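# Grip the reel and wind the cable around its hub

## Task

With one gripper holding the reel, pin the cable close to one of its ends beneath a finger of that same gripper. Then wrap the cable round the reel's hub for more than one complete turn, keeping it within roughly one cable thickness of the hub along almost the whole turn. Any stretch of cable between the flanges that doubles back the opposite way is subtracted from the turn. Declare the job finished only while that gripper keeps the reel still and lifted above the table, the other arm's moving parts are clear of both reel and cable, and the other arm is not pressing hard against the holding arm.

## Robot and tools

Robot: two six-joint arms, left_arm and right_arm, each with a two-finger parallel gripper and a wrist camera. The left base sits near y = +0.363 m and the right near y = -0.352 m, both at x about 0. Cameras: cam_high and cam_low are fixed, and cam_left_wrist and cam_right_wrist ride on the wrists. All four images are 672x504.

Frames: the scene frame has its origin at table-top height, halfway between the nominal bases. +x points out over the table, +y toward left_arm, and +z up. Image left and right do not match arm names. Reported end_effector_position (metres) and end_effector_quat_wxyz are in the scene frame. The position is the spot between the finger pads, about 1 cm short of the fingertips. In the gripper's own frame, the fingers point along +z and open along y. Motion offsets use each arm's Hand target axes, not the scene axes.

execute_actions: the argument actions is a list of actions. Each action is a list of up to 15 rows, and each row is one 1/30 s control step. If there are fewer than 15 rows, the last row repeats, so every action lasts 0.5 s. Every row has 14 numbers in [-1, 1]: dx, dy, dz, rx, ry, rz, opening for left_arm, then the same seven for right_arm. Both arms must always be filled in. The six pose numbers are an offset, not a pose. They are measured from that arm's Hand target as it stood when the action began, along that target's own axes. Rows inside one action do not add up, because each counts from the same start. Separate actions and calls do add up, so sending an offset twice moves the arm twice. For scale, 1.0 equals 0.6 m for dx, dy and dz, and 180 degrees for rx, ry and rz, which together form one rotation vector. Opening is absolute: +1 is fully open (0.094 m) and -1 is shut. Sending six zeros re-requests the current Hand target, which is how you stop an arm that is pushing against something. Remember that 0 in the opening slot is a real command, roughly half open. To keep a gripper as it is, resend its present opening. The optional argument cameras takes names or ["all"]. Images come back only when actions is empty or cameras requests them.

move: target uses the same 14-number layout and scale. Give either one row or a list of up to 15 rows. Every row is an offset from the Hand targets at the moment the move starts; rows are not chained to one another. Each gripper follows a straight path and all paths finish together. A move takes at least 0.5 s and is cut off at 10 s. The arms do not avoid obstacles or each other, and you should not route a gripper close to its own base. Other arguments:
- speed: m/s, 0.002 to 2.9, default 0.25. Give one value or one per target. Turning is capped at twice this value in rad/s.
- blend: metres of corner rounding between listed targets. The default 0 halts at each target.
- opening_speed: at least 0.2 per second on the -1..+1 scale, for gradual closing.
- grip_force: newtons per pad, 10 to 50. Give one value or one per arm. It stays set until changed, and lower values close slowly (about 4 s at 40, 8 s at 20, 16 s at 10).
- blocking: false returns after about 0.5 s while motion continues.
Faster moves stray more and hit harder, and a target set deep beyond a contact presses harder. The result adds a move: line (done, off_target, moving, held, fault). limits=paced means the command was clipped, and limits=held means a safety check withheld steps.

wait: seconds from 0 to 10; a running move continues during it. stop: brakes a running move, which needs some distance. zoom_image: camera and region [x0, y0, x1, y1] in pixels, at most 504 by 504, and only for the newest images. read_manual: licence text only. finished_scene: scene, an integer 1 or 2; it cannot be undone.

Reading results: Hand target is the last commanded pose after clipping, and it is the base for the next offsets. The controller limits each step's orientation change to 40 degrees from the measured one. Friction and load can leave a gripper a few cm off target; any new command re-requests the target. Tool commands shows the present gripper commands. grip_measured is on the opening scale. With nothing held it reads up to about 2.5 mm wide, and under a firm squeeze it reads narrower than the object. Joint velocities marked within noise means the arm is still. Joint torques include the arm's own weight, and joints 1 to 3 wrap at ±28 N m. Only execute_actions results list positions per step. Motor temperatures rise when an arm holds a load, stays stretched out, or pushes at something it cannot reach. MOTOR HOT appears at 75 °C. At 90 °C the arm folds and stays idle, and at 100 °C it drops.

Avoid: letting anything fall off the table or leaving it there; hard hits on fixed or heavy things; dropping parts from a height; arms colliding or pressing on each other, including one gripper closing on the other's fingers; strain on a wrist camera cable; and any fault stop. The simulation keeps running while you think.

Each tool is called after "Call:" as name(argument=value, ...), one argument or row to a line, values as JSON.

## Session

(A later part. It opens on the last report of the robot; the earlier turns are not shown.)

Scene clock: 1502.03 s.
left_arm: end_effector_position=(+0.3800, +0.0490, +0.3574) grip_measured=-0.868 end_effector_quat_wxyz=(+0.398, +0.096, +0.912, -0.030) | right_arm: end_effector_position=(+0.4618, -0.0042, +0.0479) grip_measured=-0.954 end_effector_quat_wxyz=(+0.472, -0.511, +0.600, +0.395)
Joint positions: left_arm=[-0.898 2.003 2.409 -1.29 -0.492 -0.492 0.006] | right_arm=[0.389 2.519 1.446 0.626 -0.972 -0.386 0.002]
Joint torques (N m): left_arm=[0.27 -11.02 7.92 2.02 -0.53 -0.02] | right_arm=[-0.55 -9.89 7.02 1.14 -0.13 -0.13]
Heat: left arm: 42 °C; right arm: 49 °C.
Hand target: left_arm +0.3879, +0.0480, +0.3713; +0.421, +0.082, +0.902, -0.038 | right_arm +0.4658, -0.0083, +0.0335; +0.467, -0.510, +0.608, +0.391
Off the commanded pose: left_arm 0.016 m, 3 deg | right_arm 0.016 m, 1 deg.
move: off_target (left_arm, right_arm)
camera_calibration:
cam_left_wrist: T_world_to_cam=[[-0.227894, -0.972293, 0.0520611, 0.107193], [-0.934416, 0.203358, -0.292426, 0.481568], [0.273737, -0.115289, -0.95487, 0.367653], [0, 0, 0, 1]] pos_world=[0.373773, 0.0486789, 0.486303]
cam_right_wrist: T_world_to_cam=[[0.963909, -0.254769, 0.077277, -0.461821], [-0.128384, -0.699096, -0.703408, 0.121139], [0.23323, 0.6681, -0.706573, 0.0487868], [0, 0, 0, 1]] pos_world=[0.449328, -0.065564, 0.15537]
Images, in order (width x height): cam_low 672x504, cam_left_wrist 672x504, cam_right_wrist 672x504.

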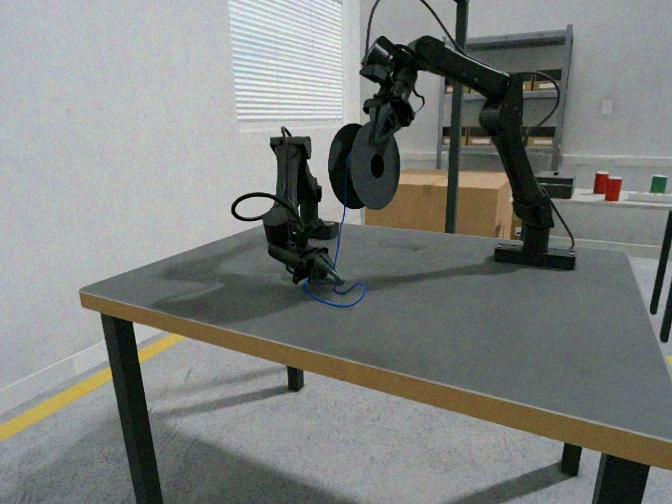

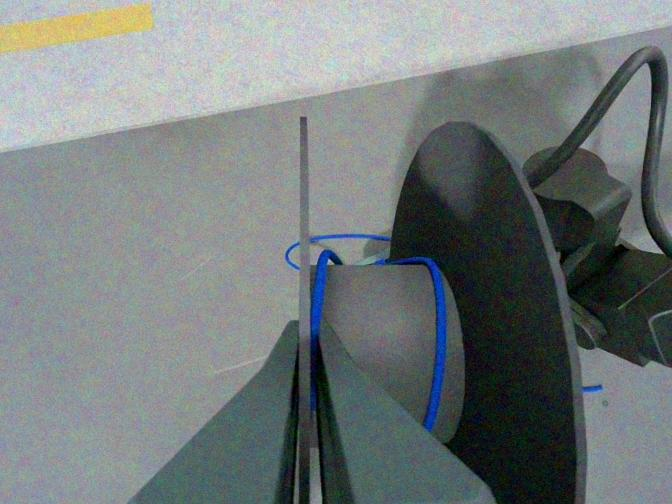

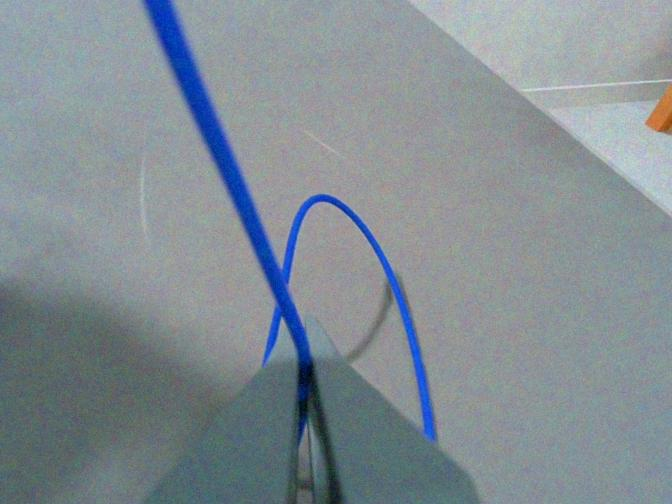

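Call:
move(
  target=[0,0,0,0,0,0,-1,-0.0010,-0.0667,0.0040,0,0,0,-1],
  speed=0.04,
  cameras=["cam_low","cam_left_wrist","cam_high"],
)

Call:
zoom_image(
  camera="cam_low",
  region=[270, 110, 430, 290],
)

Call:
zoom_image(
  camera="cam_left_wrist",
  region=[270, 180, 490, 440],
)

Scene clock: 1518.23 s.
left_arm: end_effector_position=(+0.3803, +0.0486, +0.3552) grip_measured=-0.868 end_effector_quat_wxyz=(+0.396, +0.097, +0.913, -0.028) | right_arm: end_effector_position=(+0.5004, -0.0058, +0.0554) grip_measured=-0.954 end_effector_quat_wxyz=(+0.480, -0.516, +0.588, +0.397)
Joint positions: left_arm=[-0.898 2.007 2.409 -1.292 -0.492 -0.492 0.006] | right_arm=[0.354 2.61 1.669 0.501 -1.017 -0.412 0.002]
Joint torques (N m): left_arm=[0.24 -11.41 7.97 2.05 -0.52 -0.04] | right_arm=[-1.05 -10.7 7.64 0.95 -0.05 -0.17]
Heat: left arm: 43 °C; right arm: 48 °C.
Hand target: left_arm +0.3879, +0.0480, +0.3712; +0.421, +0.082, +0.902, -0.038 | right_arm +0.5056, -0.0128, +0.0333; +0.466, -0.510, +0.608, +0.391
Off the commanded pose: left_arm 0.018 m, 4 deg | right_arm 0.024 m, 3 deg.
move: off_target (left_arm, right_arm)
camera_calibration:
cam_left_wrist: T_world_to_cam=[[-0.227969, -0.972491, 0.0478671, 0.10848], [-0.935552, 0.205159, -0.287493, 0.479859], [0.269764, -0.110322, -0.956586, 0.36729], [0, 0, 0, 1]] pos_world=[0.374581, 0.0475682, 0.484108]
Images, in order (width x height): cam_high 672x504, cam_low 672x504, cam_left_wrist 672x504.

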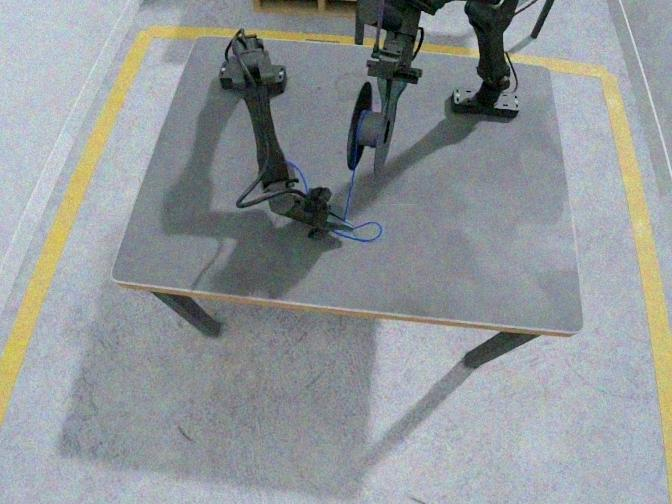

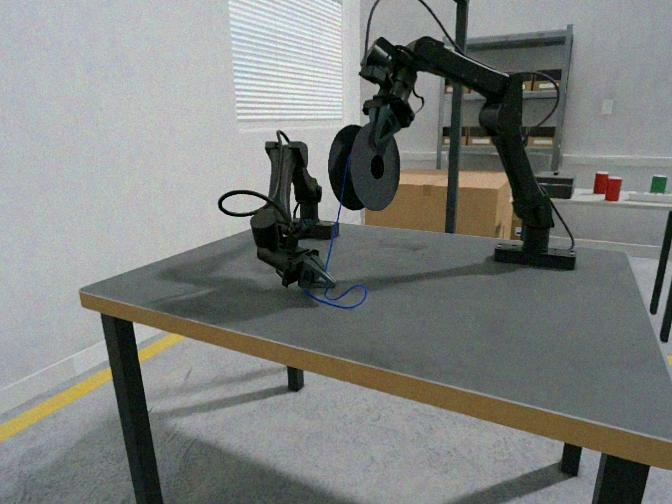

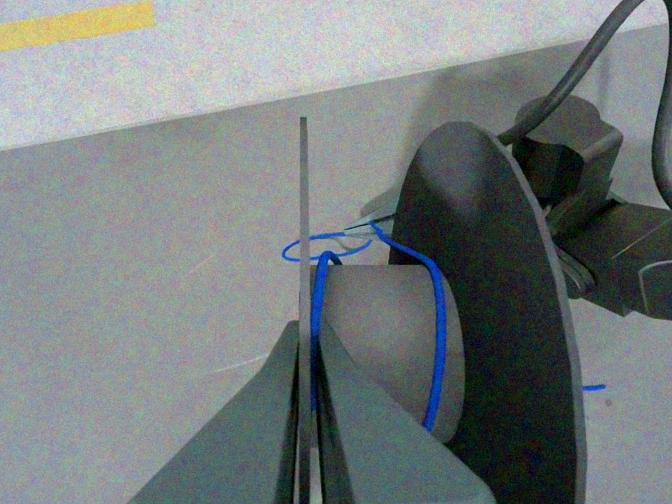

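Scaled by 2.800 from the camera's 672x504 image, which has a finer 960x720 frame.

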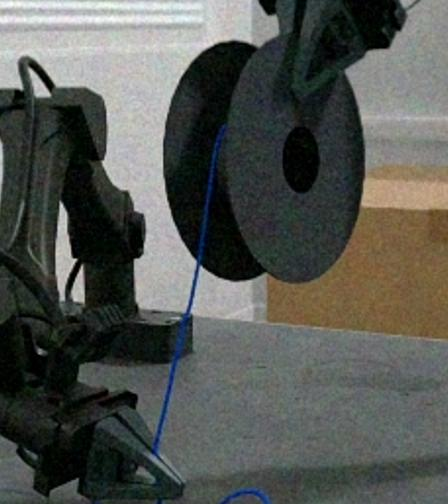

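Scaled by 1.938 from the camera's 672x504 image, which has a finer 960x720 frame.

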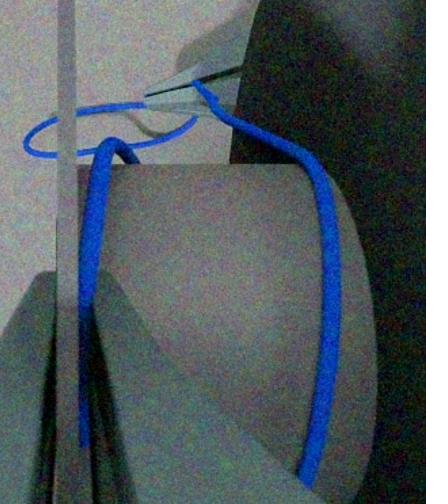

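Call:
move(
  target=[0,0,0,0,0,0,-1,0.0025,0.1553,-0.0203,0,0,0,-1],
  speed=0.04,
  cameras=["cam_low","cam_left_wrist","cam_high","cam_right_wrist"],
)

Call:
zoom_image(
  camera="cam_low",
  region=[270, 110, 430, 290],
)

Call:
zoom_image(
  camera="cam_left_wrist",
  region=[270, 180, 490, 440],
)

Call:
zoom_image(
  camera="cam_high",
  region=[300, 70, 440, 250],
)

Scene clock: 1535.33 s.
left_arm: end_effector_position=(+0.3788, +0.0477, +0.3485) grip_measured=-0.868 end_effector_quat_wxyz=(+0.385, +0.103, +0.917, -0.024) | right_arm: end_effector_position=(+0.4142, -0.0092, +0.0318) grip_measured=-0.954 end_effector_quat_wxyz=(+0.469, -0.512, +0.602, +0.395)
Joint positions: left_arm=[-0.898 2.016 2.409 -1.307 -0.48 -0.491 0.006] | right_arm=[0.42 2.462 1.207 0.816 -0.943 -0.367 0.002]
Joint torques (N m): left_arm=[0.27 -12.46 7.86 2.1 -0.64 -0.06] | right_arm=[0.46 -13.35 3.37 1.16 -0.06 -0.02]
Heat: left arm: 44 °C; right arm: 46 °C.
Hand target: left_arm +0.3880, +0.0480, +0.3712; +0.421, +0.082, +0.902, -0.038 | right_arm +0.4117, -0.0085, +0.0350; +0.466, -0.510, +0.608, +0.391
Off the commanded pose: left_arm 0.025 m, 5 deg | right_arm 0.004 m, 1 deg.
move: off_target (left_arm)
camera_calibration:
cam_left_wrist: T_world_to_cam=[[-0.234409, -0.971317, 0.0399391, 0.112763], [-0.939837, 0.215927, -0.264731, 0.469785], [0.248514, -0.0995916, -0.963495, 0.371118], [0, 0, 0, 1]] pos_world=[0.375725, 0.04505, 0.477434]
cam_right_wrist: T_world_to_cam=[[0.964465, -0.253784, 0.0734973, -0.416048], [-0.131711, -0.702958, -0.698929, 0.101415], [0.229042, 0.664412, -0.711405, 0.0536871], [0, 0, 0, 1]] pos_world=[0.402324, -0.0699659, 0.139654]

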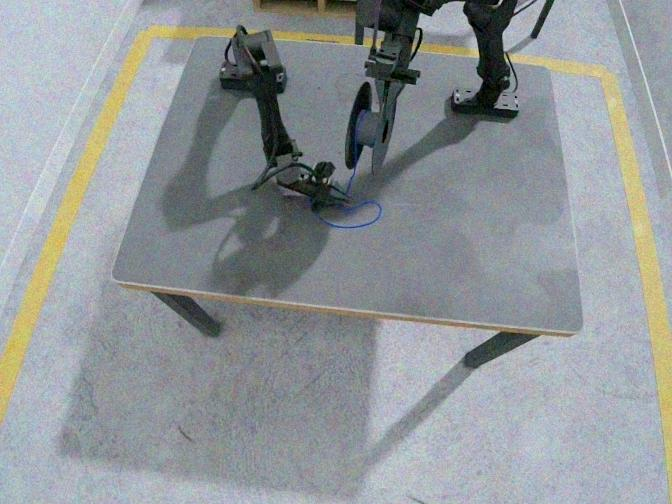

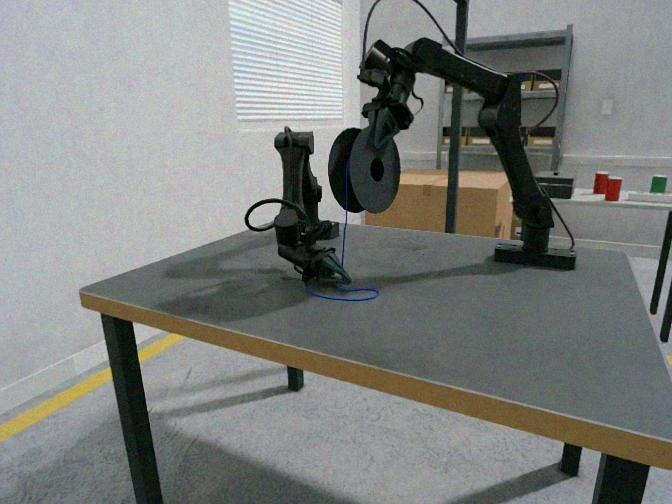

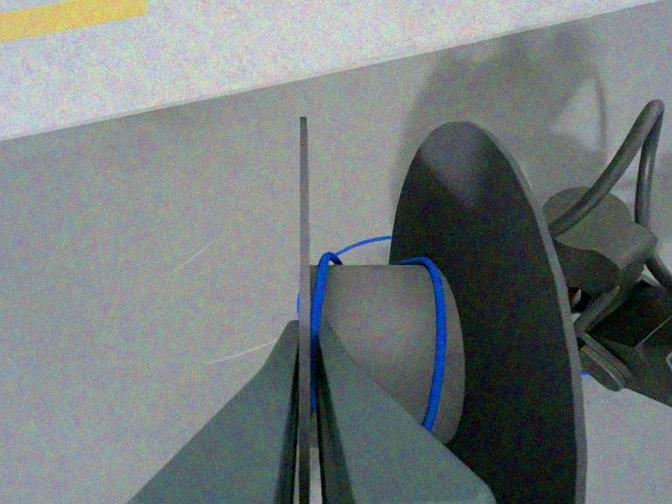

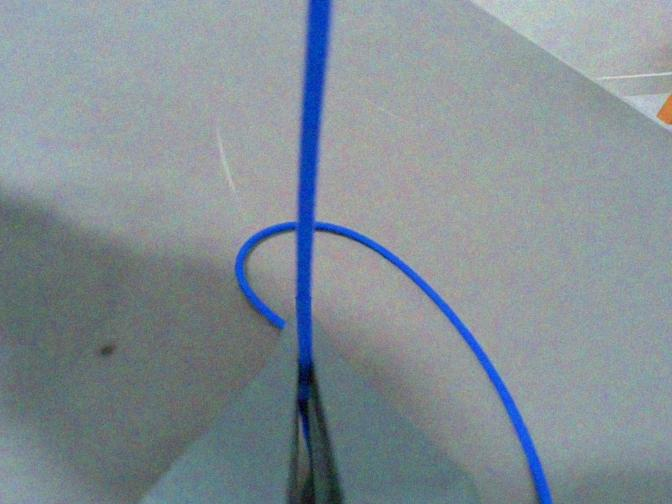

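Scaled by 2.800 from the camera's 672x504 image, which has a finer 960x720 frame.

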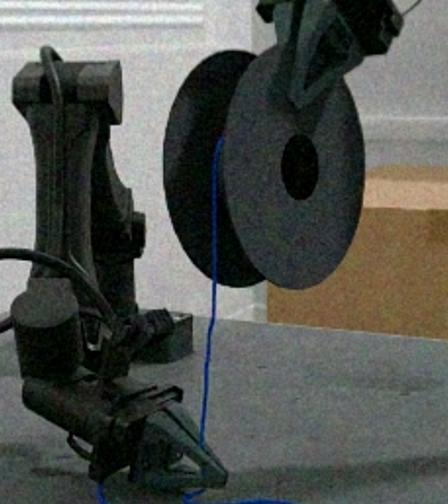

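Scaled by 1.938 from the camera's 672x504 image, which has a finer 960x720 frame.

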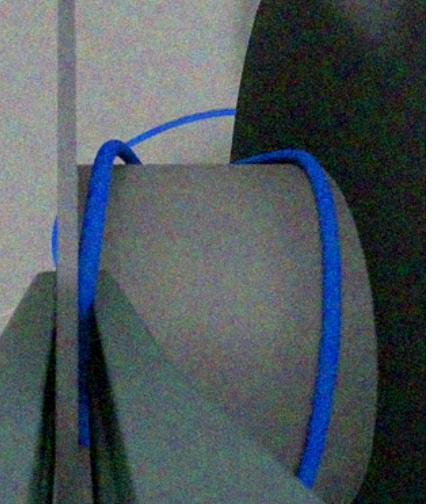

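Scaled by 2.800 from the camera's 672x504 image, which has a finer 960x720 frame.

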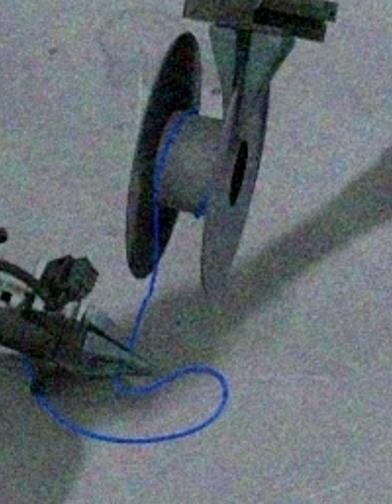

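Call:
move(
  target=[0,0,0,0,0,0,-1,-0.02415,0,-0.00647,0,0,0,-1],
  speed=0.03,
  cameras=["cam_left_wrist","cam_high","cam_right_wrist"],
)

Call:
zoom_image(
  camera="cam_left_wrist",
  region=[270, 180, 490, 440],
)

Scene clock: 1543.93 s.
left_arm: end_effector_position=(+0.3817, +0.0460, +0.3518) grip_measured=-0.868 end_effector_quat_wxyz=(+0.394, +0.099, +0.914, -0.028) | right_arm: end_effector_position=(+0.4136, -0.0105, +0.0398) grip_measured=-0.954 end_effector_quat_wxyz=(+0.464, -0.509, +0.609, +0.393)
Joint positions: left_arm=[-0.898 2.016 2.409 -1.287 -0.488 -0.491 0.006] | right_arm=[0.42 2.425 1.194 0.778 -0.935 -0.365 0.002]
Joint torques (N m): left_arm=[0.31 -12.33 7.88 1.99 -0.57 -0.06] | right_arm=[0.59 -14.19 3.77 1.17 -0.13 0]
Heat: left arm: 44 °C; right arm: 47 °C.
Hand target: left_arm +0.3880, +0.0480, +0.3712; +0.421, +0.082, +0.902, -0.038 | right_arm +0.4116, -0.0085, +0.0499; +0.466, -0.510, +0.608, +0.391
Off the commanded pose: left_arm 0.021 m, 4 deg | right_arm 0.011 m, 0 deg.
move: off_target (left_arm, right_arm)
camera_calibration:
cam_left_wrist: T_world_to_cam=[[-0.230824, -0.971843, 0.0473489, 0.10765], [-0.936139, 0.208551, -0.283109, 0.479204], [0.265263, -0.109673, -0.957918, 0.365525], [0, 0, 0, 1]] pos_world=[0.37649, 0.044769, 0.480713]
cam_right_wrist: T_world_to_cam=[[0.963189, -0.261249, 0.0633767, -0.415568], [-0.146528, -0.707859, -0.690989, 0.111732], [0.225382, 0.656266, -0.720082, 0.0621833], [0, 0, 0, 1]] pos_world=[0.402628, -0.0702852, 0.14832]
Images, in order (width x height): cam_high 672x504, cam_left_wrist 672x504, cam_right_wrist 672x504.

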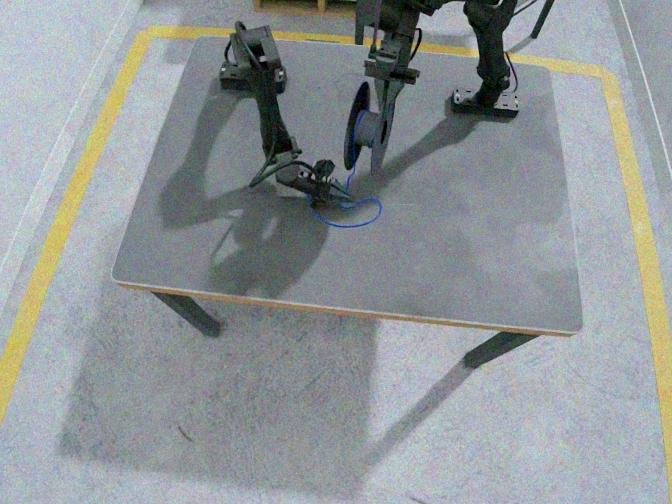

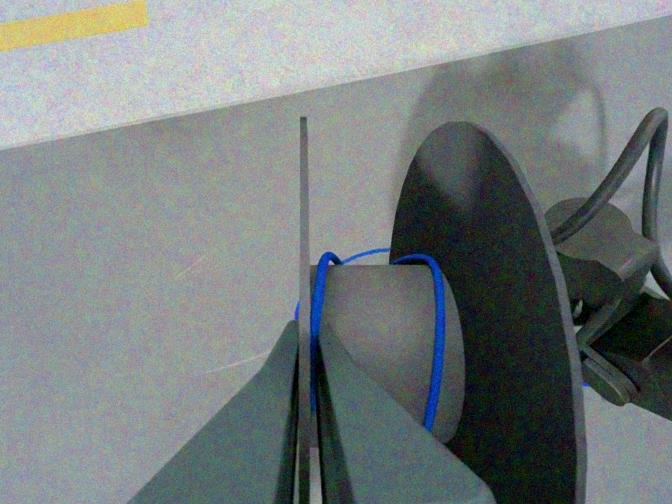

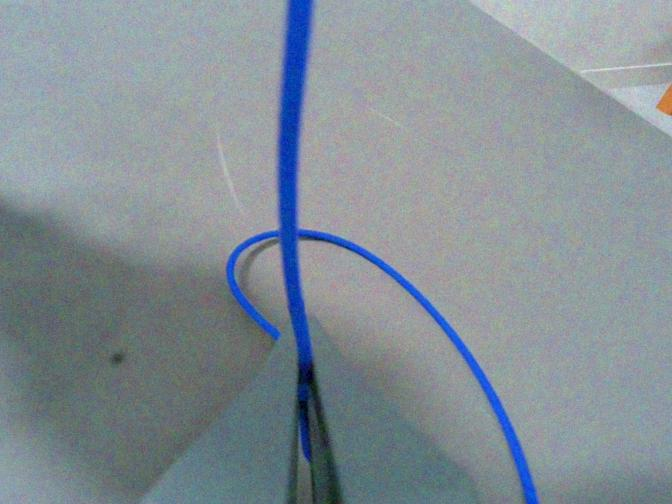

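Scaled by 1.938 from the camera's 672x504 image, which has a finer 960x720 frame.

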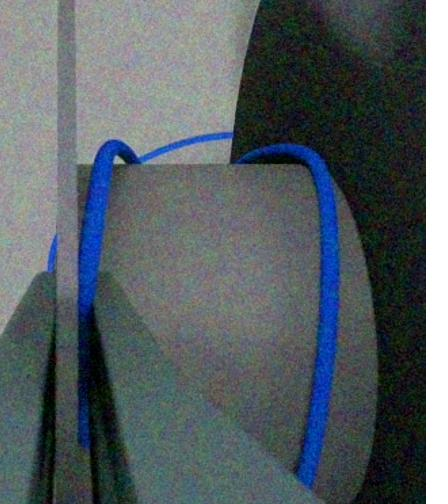

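Call:
move(
  target=[0,0,0,0,0,0,-1,0,0,0,0,0,0,-0.4],
  opening_speed=0.6,
  cameras=["cam_left_wrist","cam_high","cam_right_wrist","cam_low"],
)

Call:
zoom_image(
  camera="cam_left_wrist",
  region=[270, 180, 490, 440],
)

Call:
zoom_image(
  camera="cam_low",
  region=[270, 110, 430, 290],
)

Scene clock: 1548.80 s.
left_arm: end_effector_position=(+0.3819, +0.0460, +0.3519) grip_measured=-0.868 end_effector_quat_wxyz=(+0.394, +0.099, +0.913, -0.028) | right_arm: end_effector_position=(+0.4135, -0.0106, +0.0394) grip_measured=-0.402 end_effector_quat_wxyz=(+0.463, -0.508, +0.610, +0.394)
Joint positions: left_arm=[-0.898 2.016 2.409 -1.286 -0.488 -0.491 0.006] | right_arm=[0.42 2.425 1.194 0.776 -0.934 -0.365 0.028]
Joint torques (N m): left_arm=[0.28 -12.29 7.88 1.99 -0.57 -0.05] | right_arm=[0.54 -14.17 3.86 1.19 -0.17 -0.02]
Heat: left arm: 44 °C; right arm: 47 °C.
Hand target: left_arm +0.3880, +0.0480, +0.3712; +0.421, +0.082, +0.902, -0.038 | right_arm +0.4116, -0.0085, +0.0499; +0.466, -0.510, +0.608, +0.391
Off the commanded pose: left_arm 0.020 m, 4 deg | right_arm 0.011 m, 1 deg.
move: off_target (left_arm, right_arm)
camera_calibration:
cam_left_wrist: T_world_to_cam=[[-0.23042, -0.971939, 0.0473406, 0.107598], [-0.935953, 0.208052, -0.284088, 0.479633], [0.266267, -0.109768, -0.957629, 0.365119], [0, 0, 0, 1]] pos_world=[0.376488, 0.0448689, 0.480812]
cam_right_wrist: T_world_to_cam=[[0.963211, -0.261651, 0.0613417, -0.415355], [-0.148515, -0.708475, -0.689932, 0.112205], [0.22398, 0.65544, -0.72127, 0.0625586], [0, 0, 0, 1]] pos_world=[0.402727, -0.0701867, 0.148014]

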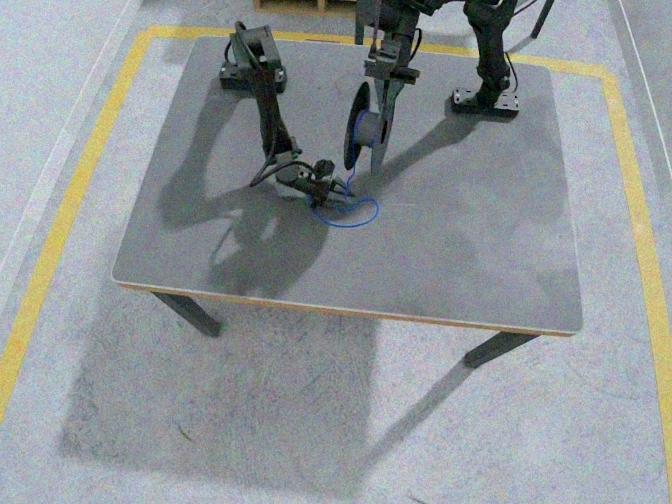

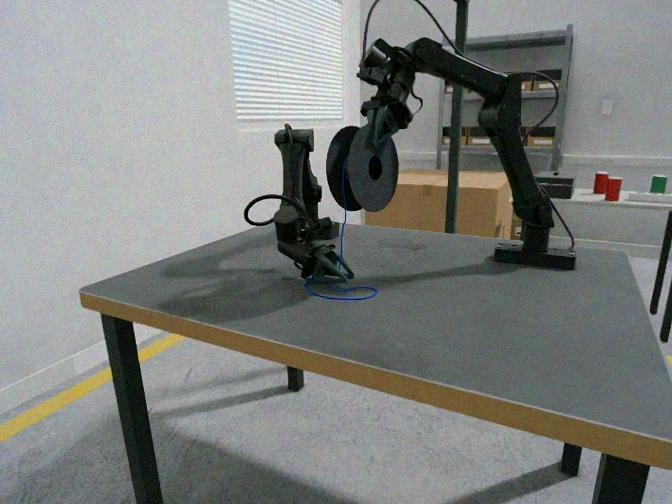

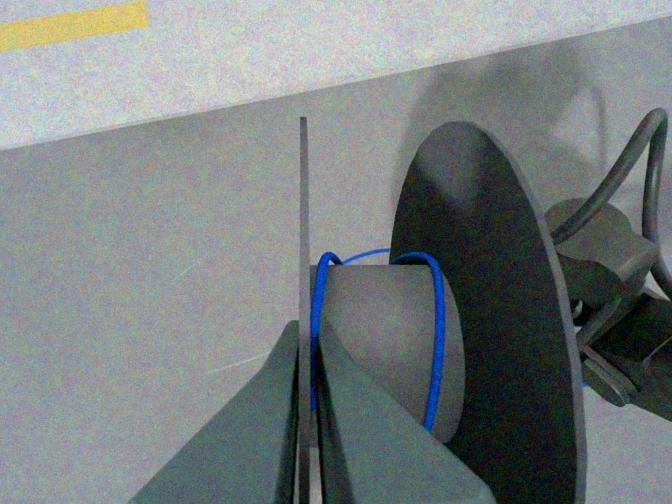

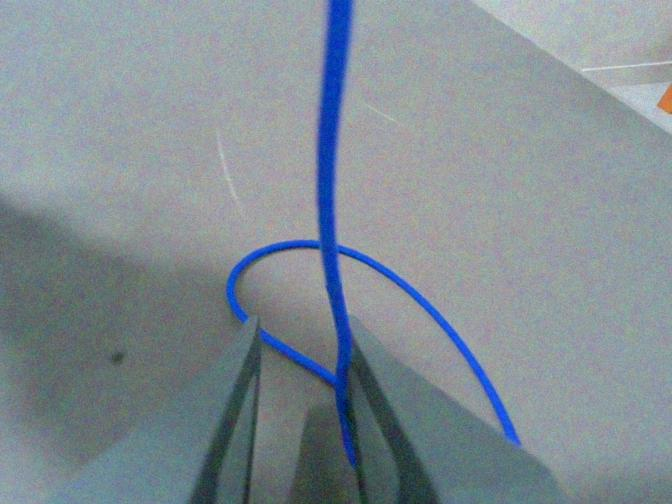

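Scaled by 1.938 from the camera's 672x504 image, which has a finer 960x720 frame.

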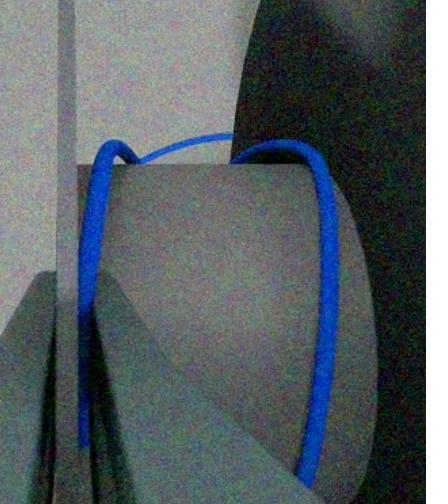

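Scaled by 2.800 from the camera's 672x504 image, which has a finer 960x720 frame.

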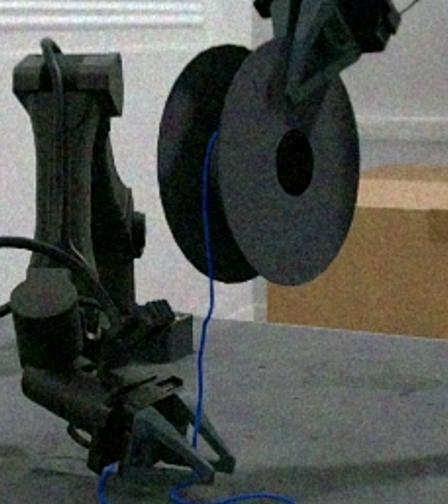

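Call:
move(
  target=[
    [0,0,0,0,0,0,-1,0,0,0,0,0,0,0.0],
    [0,0,0,0,0,0,-1,0,0,-0.3,0,0,0,0.0],
  ],
  opening_speed=0.6,
  speed=0.1,
  cameras=["cam_left_wrist","cam_high","cam_right_wrist","cam_low"],
)

Call:
zoom_image(
  camera="cam_left_wrist",
  region=[270, 180, 490, 440],
)

Call:
zoom_image(
  camera="cam_low",
  region=[270, 110, 430, 290],
)

Call:
zoom_image(
  camera="cam_high",
  region=[290, 60, 430, 240],
)

Call:
zoom_image(
  camera="cam_right_wrist",
  region=[100, 0, 560, 400],
)

Scene clock: 1566.23 s.
left_arm: end_effector_position=(+0.3819, +0.0460, +0.3519) grip_measured=-0.868 end_effector_quat_wxyz=(+0.394, +0.099, +0.913, -0.028) | right_arm: end_effector_position=(+0.3767, -0.1808, +0.0792) grip_measured=-0.002 end_effector_quat_wxyz=(+0.448, -0.496, +0.630, +0.395)
Joint positions: left_arm=[-0.898 2.016 2.409 -1.286 -0.488 -0.491 0.006] | right_arm=[0.008 2.081 0.962 0.096 -1.228 -0.941 0.047]
Joint torques (N m): left_arm=[0.31 -12.42 7.9 1.97 -0.55 -0.06] | right_arm=[-0.14 -10.89 6.8 0.64 -0.72 -0.29]
Motor temperatures (°C): left_arm=[28 46 42 45 29 27 31] | right_arm=[27 45 41 47 29 28 29]
Heat: left arm: 46 °C; right arm: 47 °C.
Hand target: left_arm +0.3880, +0.0480, +0.3712; +0.421, +0.082, +0.902, -0.038 | right_arm +0.3814, -0.1798, +0.0965; +0.466, -0.510, +0.608, +0.391
Off the commanded pose: left_arm 0.020 m, 4 deg | right_arm 0.018 m, 4 deg.
move: off_target (left_arm, right_arm)
camera_calibration:
cam_left_wrist: T_world_to_cam=[[-0.23042, -0.971939, 0.0473406, 0.107598], [-0.935953, 0.208052, -0.284088, 0.479633], [0.266267, -0.109768, -0.957629, 0.365119], [0, 0, 0, 1]] pos_world=[0.376488, 0.0448689, 0.480812]
cam_right_wrist: T_world_to_cam=[[0.959103, -0.282319, 0.0204267, -0.425798], [-0.196926, -0.717355, -0.668298, 0.028513], [0.203327, 0.636944, -0.743613, 0.217256], [0, 0, 0, 1]] pos_world=[0.369825, -0.238137, 0.189308]

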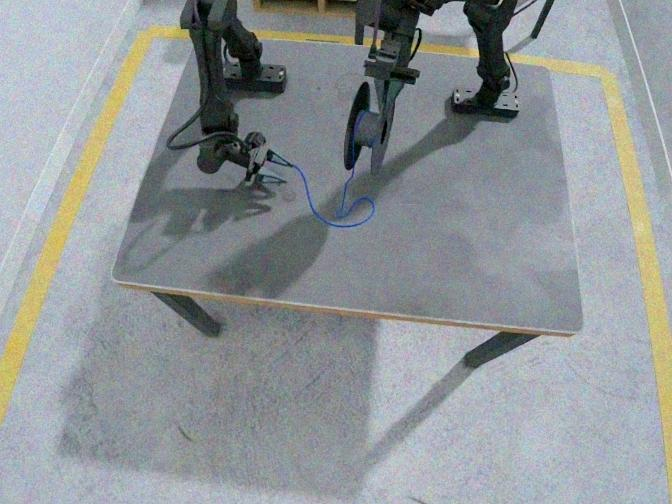

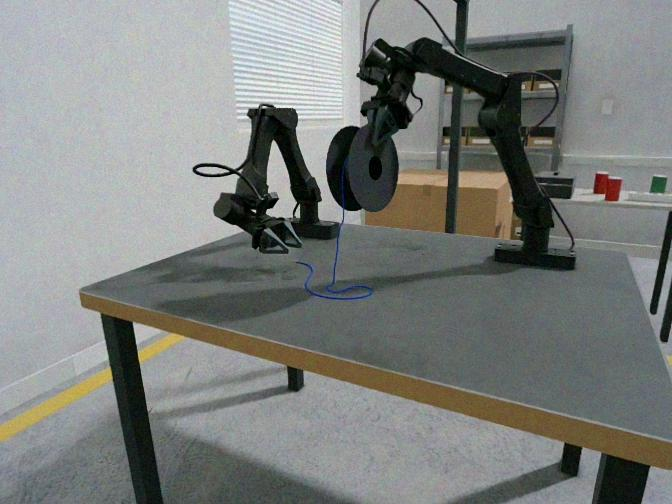

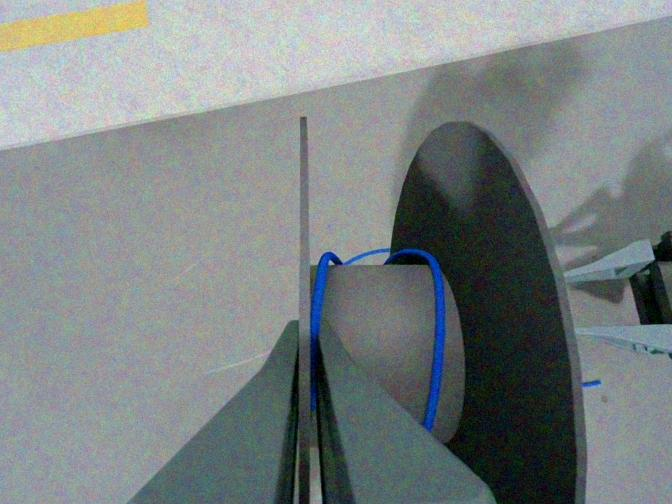

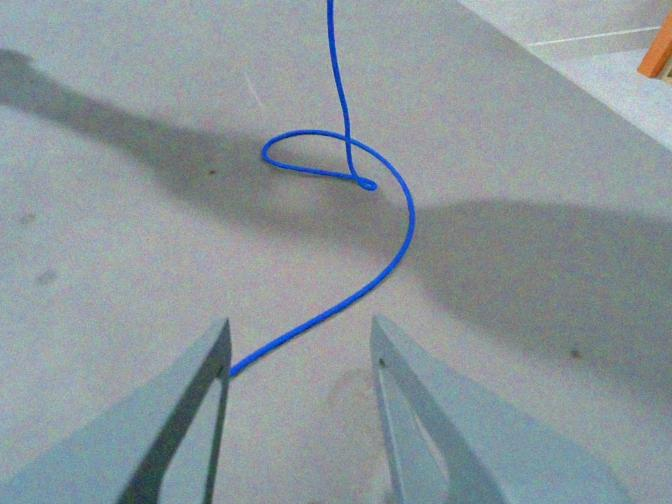

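Scaled by 1.938 from the camera's 672x504 image, which has a finer 960x720 frame.

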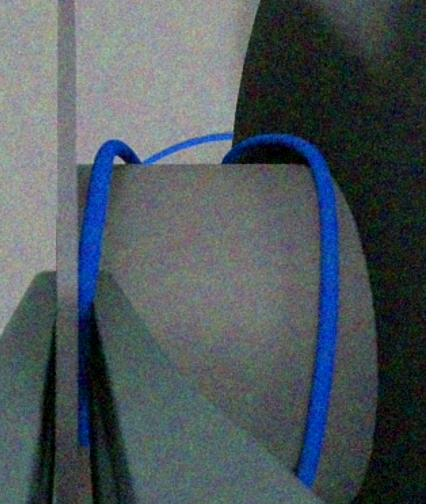

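Scaled by 2.800 from the camera's 672x504 image, which has a finer 960x720 frame.

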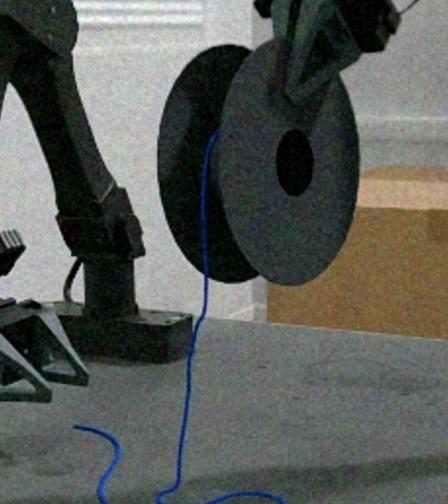

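Scaled by 2.800 from the camera's 672x504 image, which has a finer 960x720 frame.

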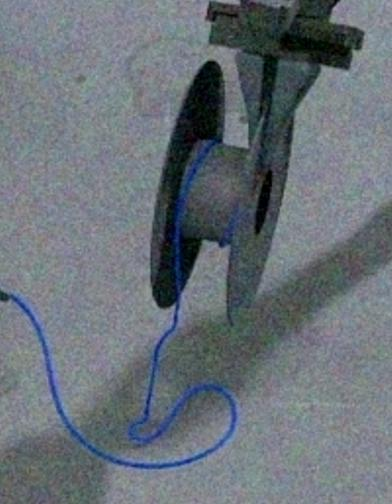

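Scaled by 1.096 from the camera's 672x504 image, which has a finer 960x720 frame.

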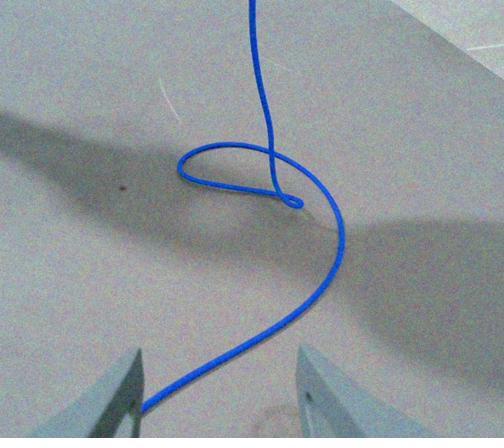

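Call:
move(
  target=[0,0,0,0,0,0,-1,-0.1118,-0.0116,-0.0979,0,0,0,0.0],
  speed=0.12,
  cameras=["cam_left_wrist","cam_high","cam_right_wrist","cam_low"],
)

Call:
zoom_image(
  camera="cam_left_wrist",
  region=[270, 180, 490, 440],
)

Call:
zoom_image(
  camera="cam_high",
  region=[330, 70, 410, 180],
)

Call:
zoom_image(
  camera="cam_right_wrist",
  region=[0, 0, 400, 300],
)

Scene clock: 1587.57 s.
left_arm: end_effector_position=(+0.3819, +0.0460, +0.3519) grip_measured=-0.868 end_effector_quat_wxyz=(+0.394, +0.099, +0.913, -0.028) | right_arm: end_effector_position=(+0.3765, -0.2187, +0.1641) grip_measured=-0.002 end_effector_quat_wxyz=(+0.447, -0.503, +0.628, +0.391)
Joint positions: left_arm=[-0.898 2.016 2.409 -1.286 -0.488 -0.491 0.006] | right_arm=[-0.101 1.92 1.197 -0.627 -1.264 -1.296 0.047]
Joint torques (N m): left_arm=[0.23 -12.33 7.88 1.99 -0.56 -0.05] | right_arm=[-0.69 -8.13 8.25 0.28 -0.87 -0.33]
Heat: left arm: 47 °C; right arm: 44 °C.
Hand target: left_arm +0.3880, +0.0480, +0.3712; +0.421, +0.082, +0.902, -0.038 | right_arm +0.3814, -0.2196, +0.1766; +0.466, -0.510, +0.608, +0.391
Off the commanded pose: left_arm 0.020 m, 4 deg | right_arm 0.013 m, 3 deg.
move: off_target (left_arm, right_arm)
camera_calibration:
cam_left_wrist: T_world_to_cam=[[-0.23042, -0.971939, 0.0473406, 0.107598], [-0.935953, 0.208052, -0.284088, 0.479633], [0.266267, -0.109768, -0.957629, 0.365119], [0, 0, 0, 1]] pos_world=[0.376488, 0.0448689, 0.480812]
cam_right_wrist: T_world_to_cam=[[0.961476, -0.272931, 0.0327524, -0.438961], [-0.18347, -0.725874, -0.662907, 0.0501955], [0.204702, 0.63136, -0.747985, 0.303562], [0, 0, 0, 1]] pos_world=[0.36912, -0.275028, 0.274712]

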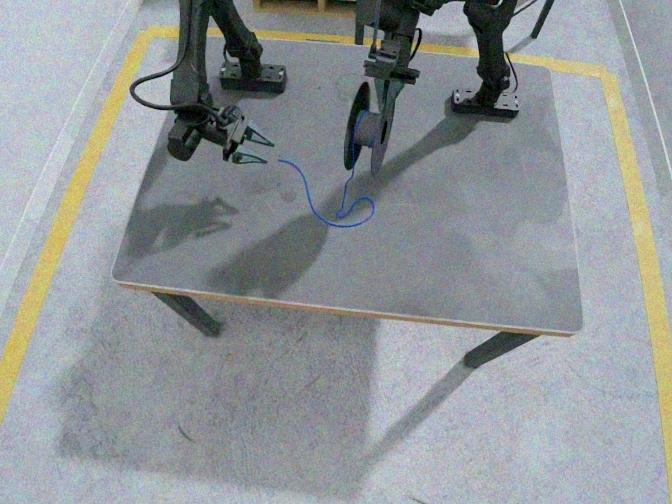

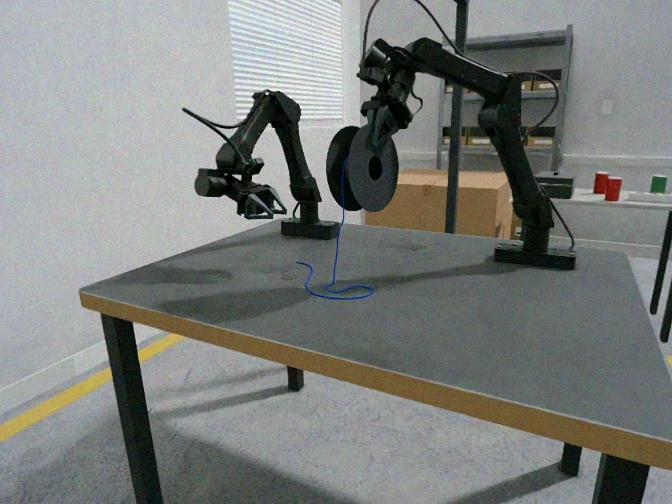

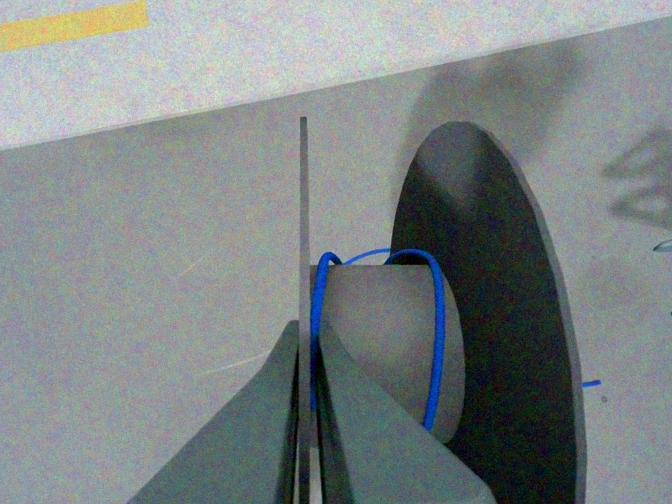

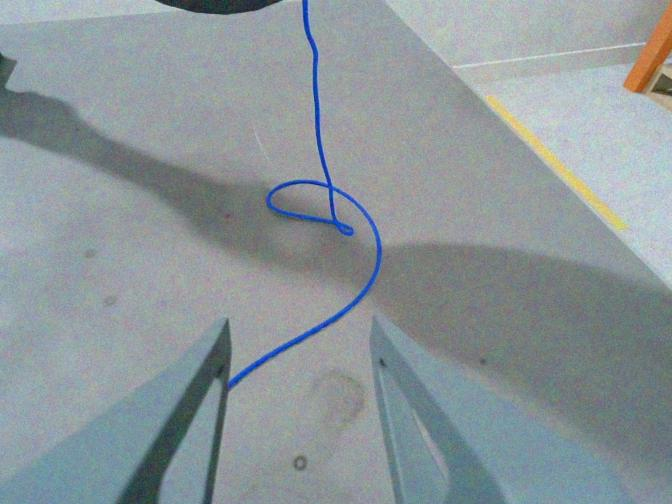

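Scaled by 1.938 from the camera's 672x504 image, which has a finer 960x720 frame.

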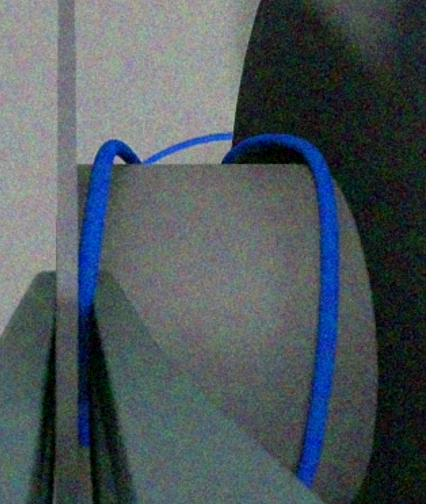

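Scaled by 4.582 from the camera's 672x504 image, which has a finer 960x720 frame.

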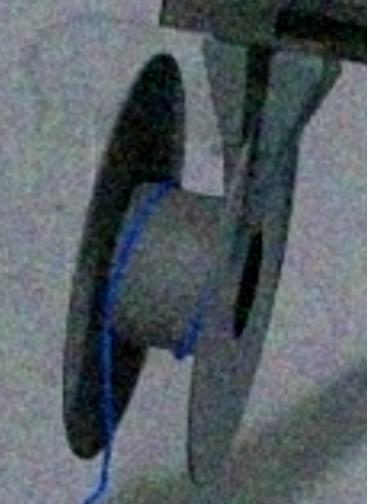

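Scaled by 1.260 from the camera's 672x504 image, which has a finer 960x720 frame.

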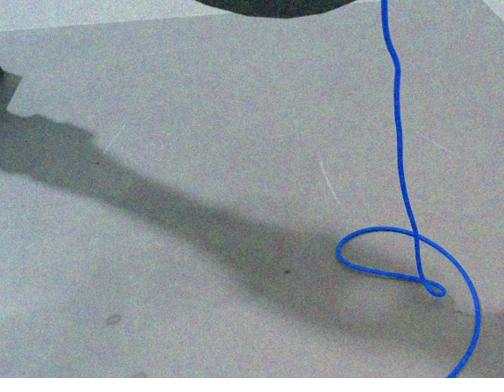

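Call:
finished_scene(
  scene=2,
)

The scene is finished: the task was done.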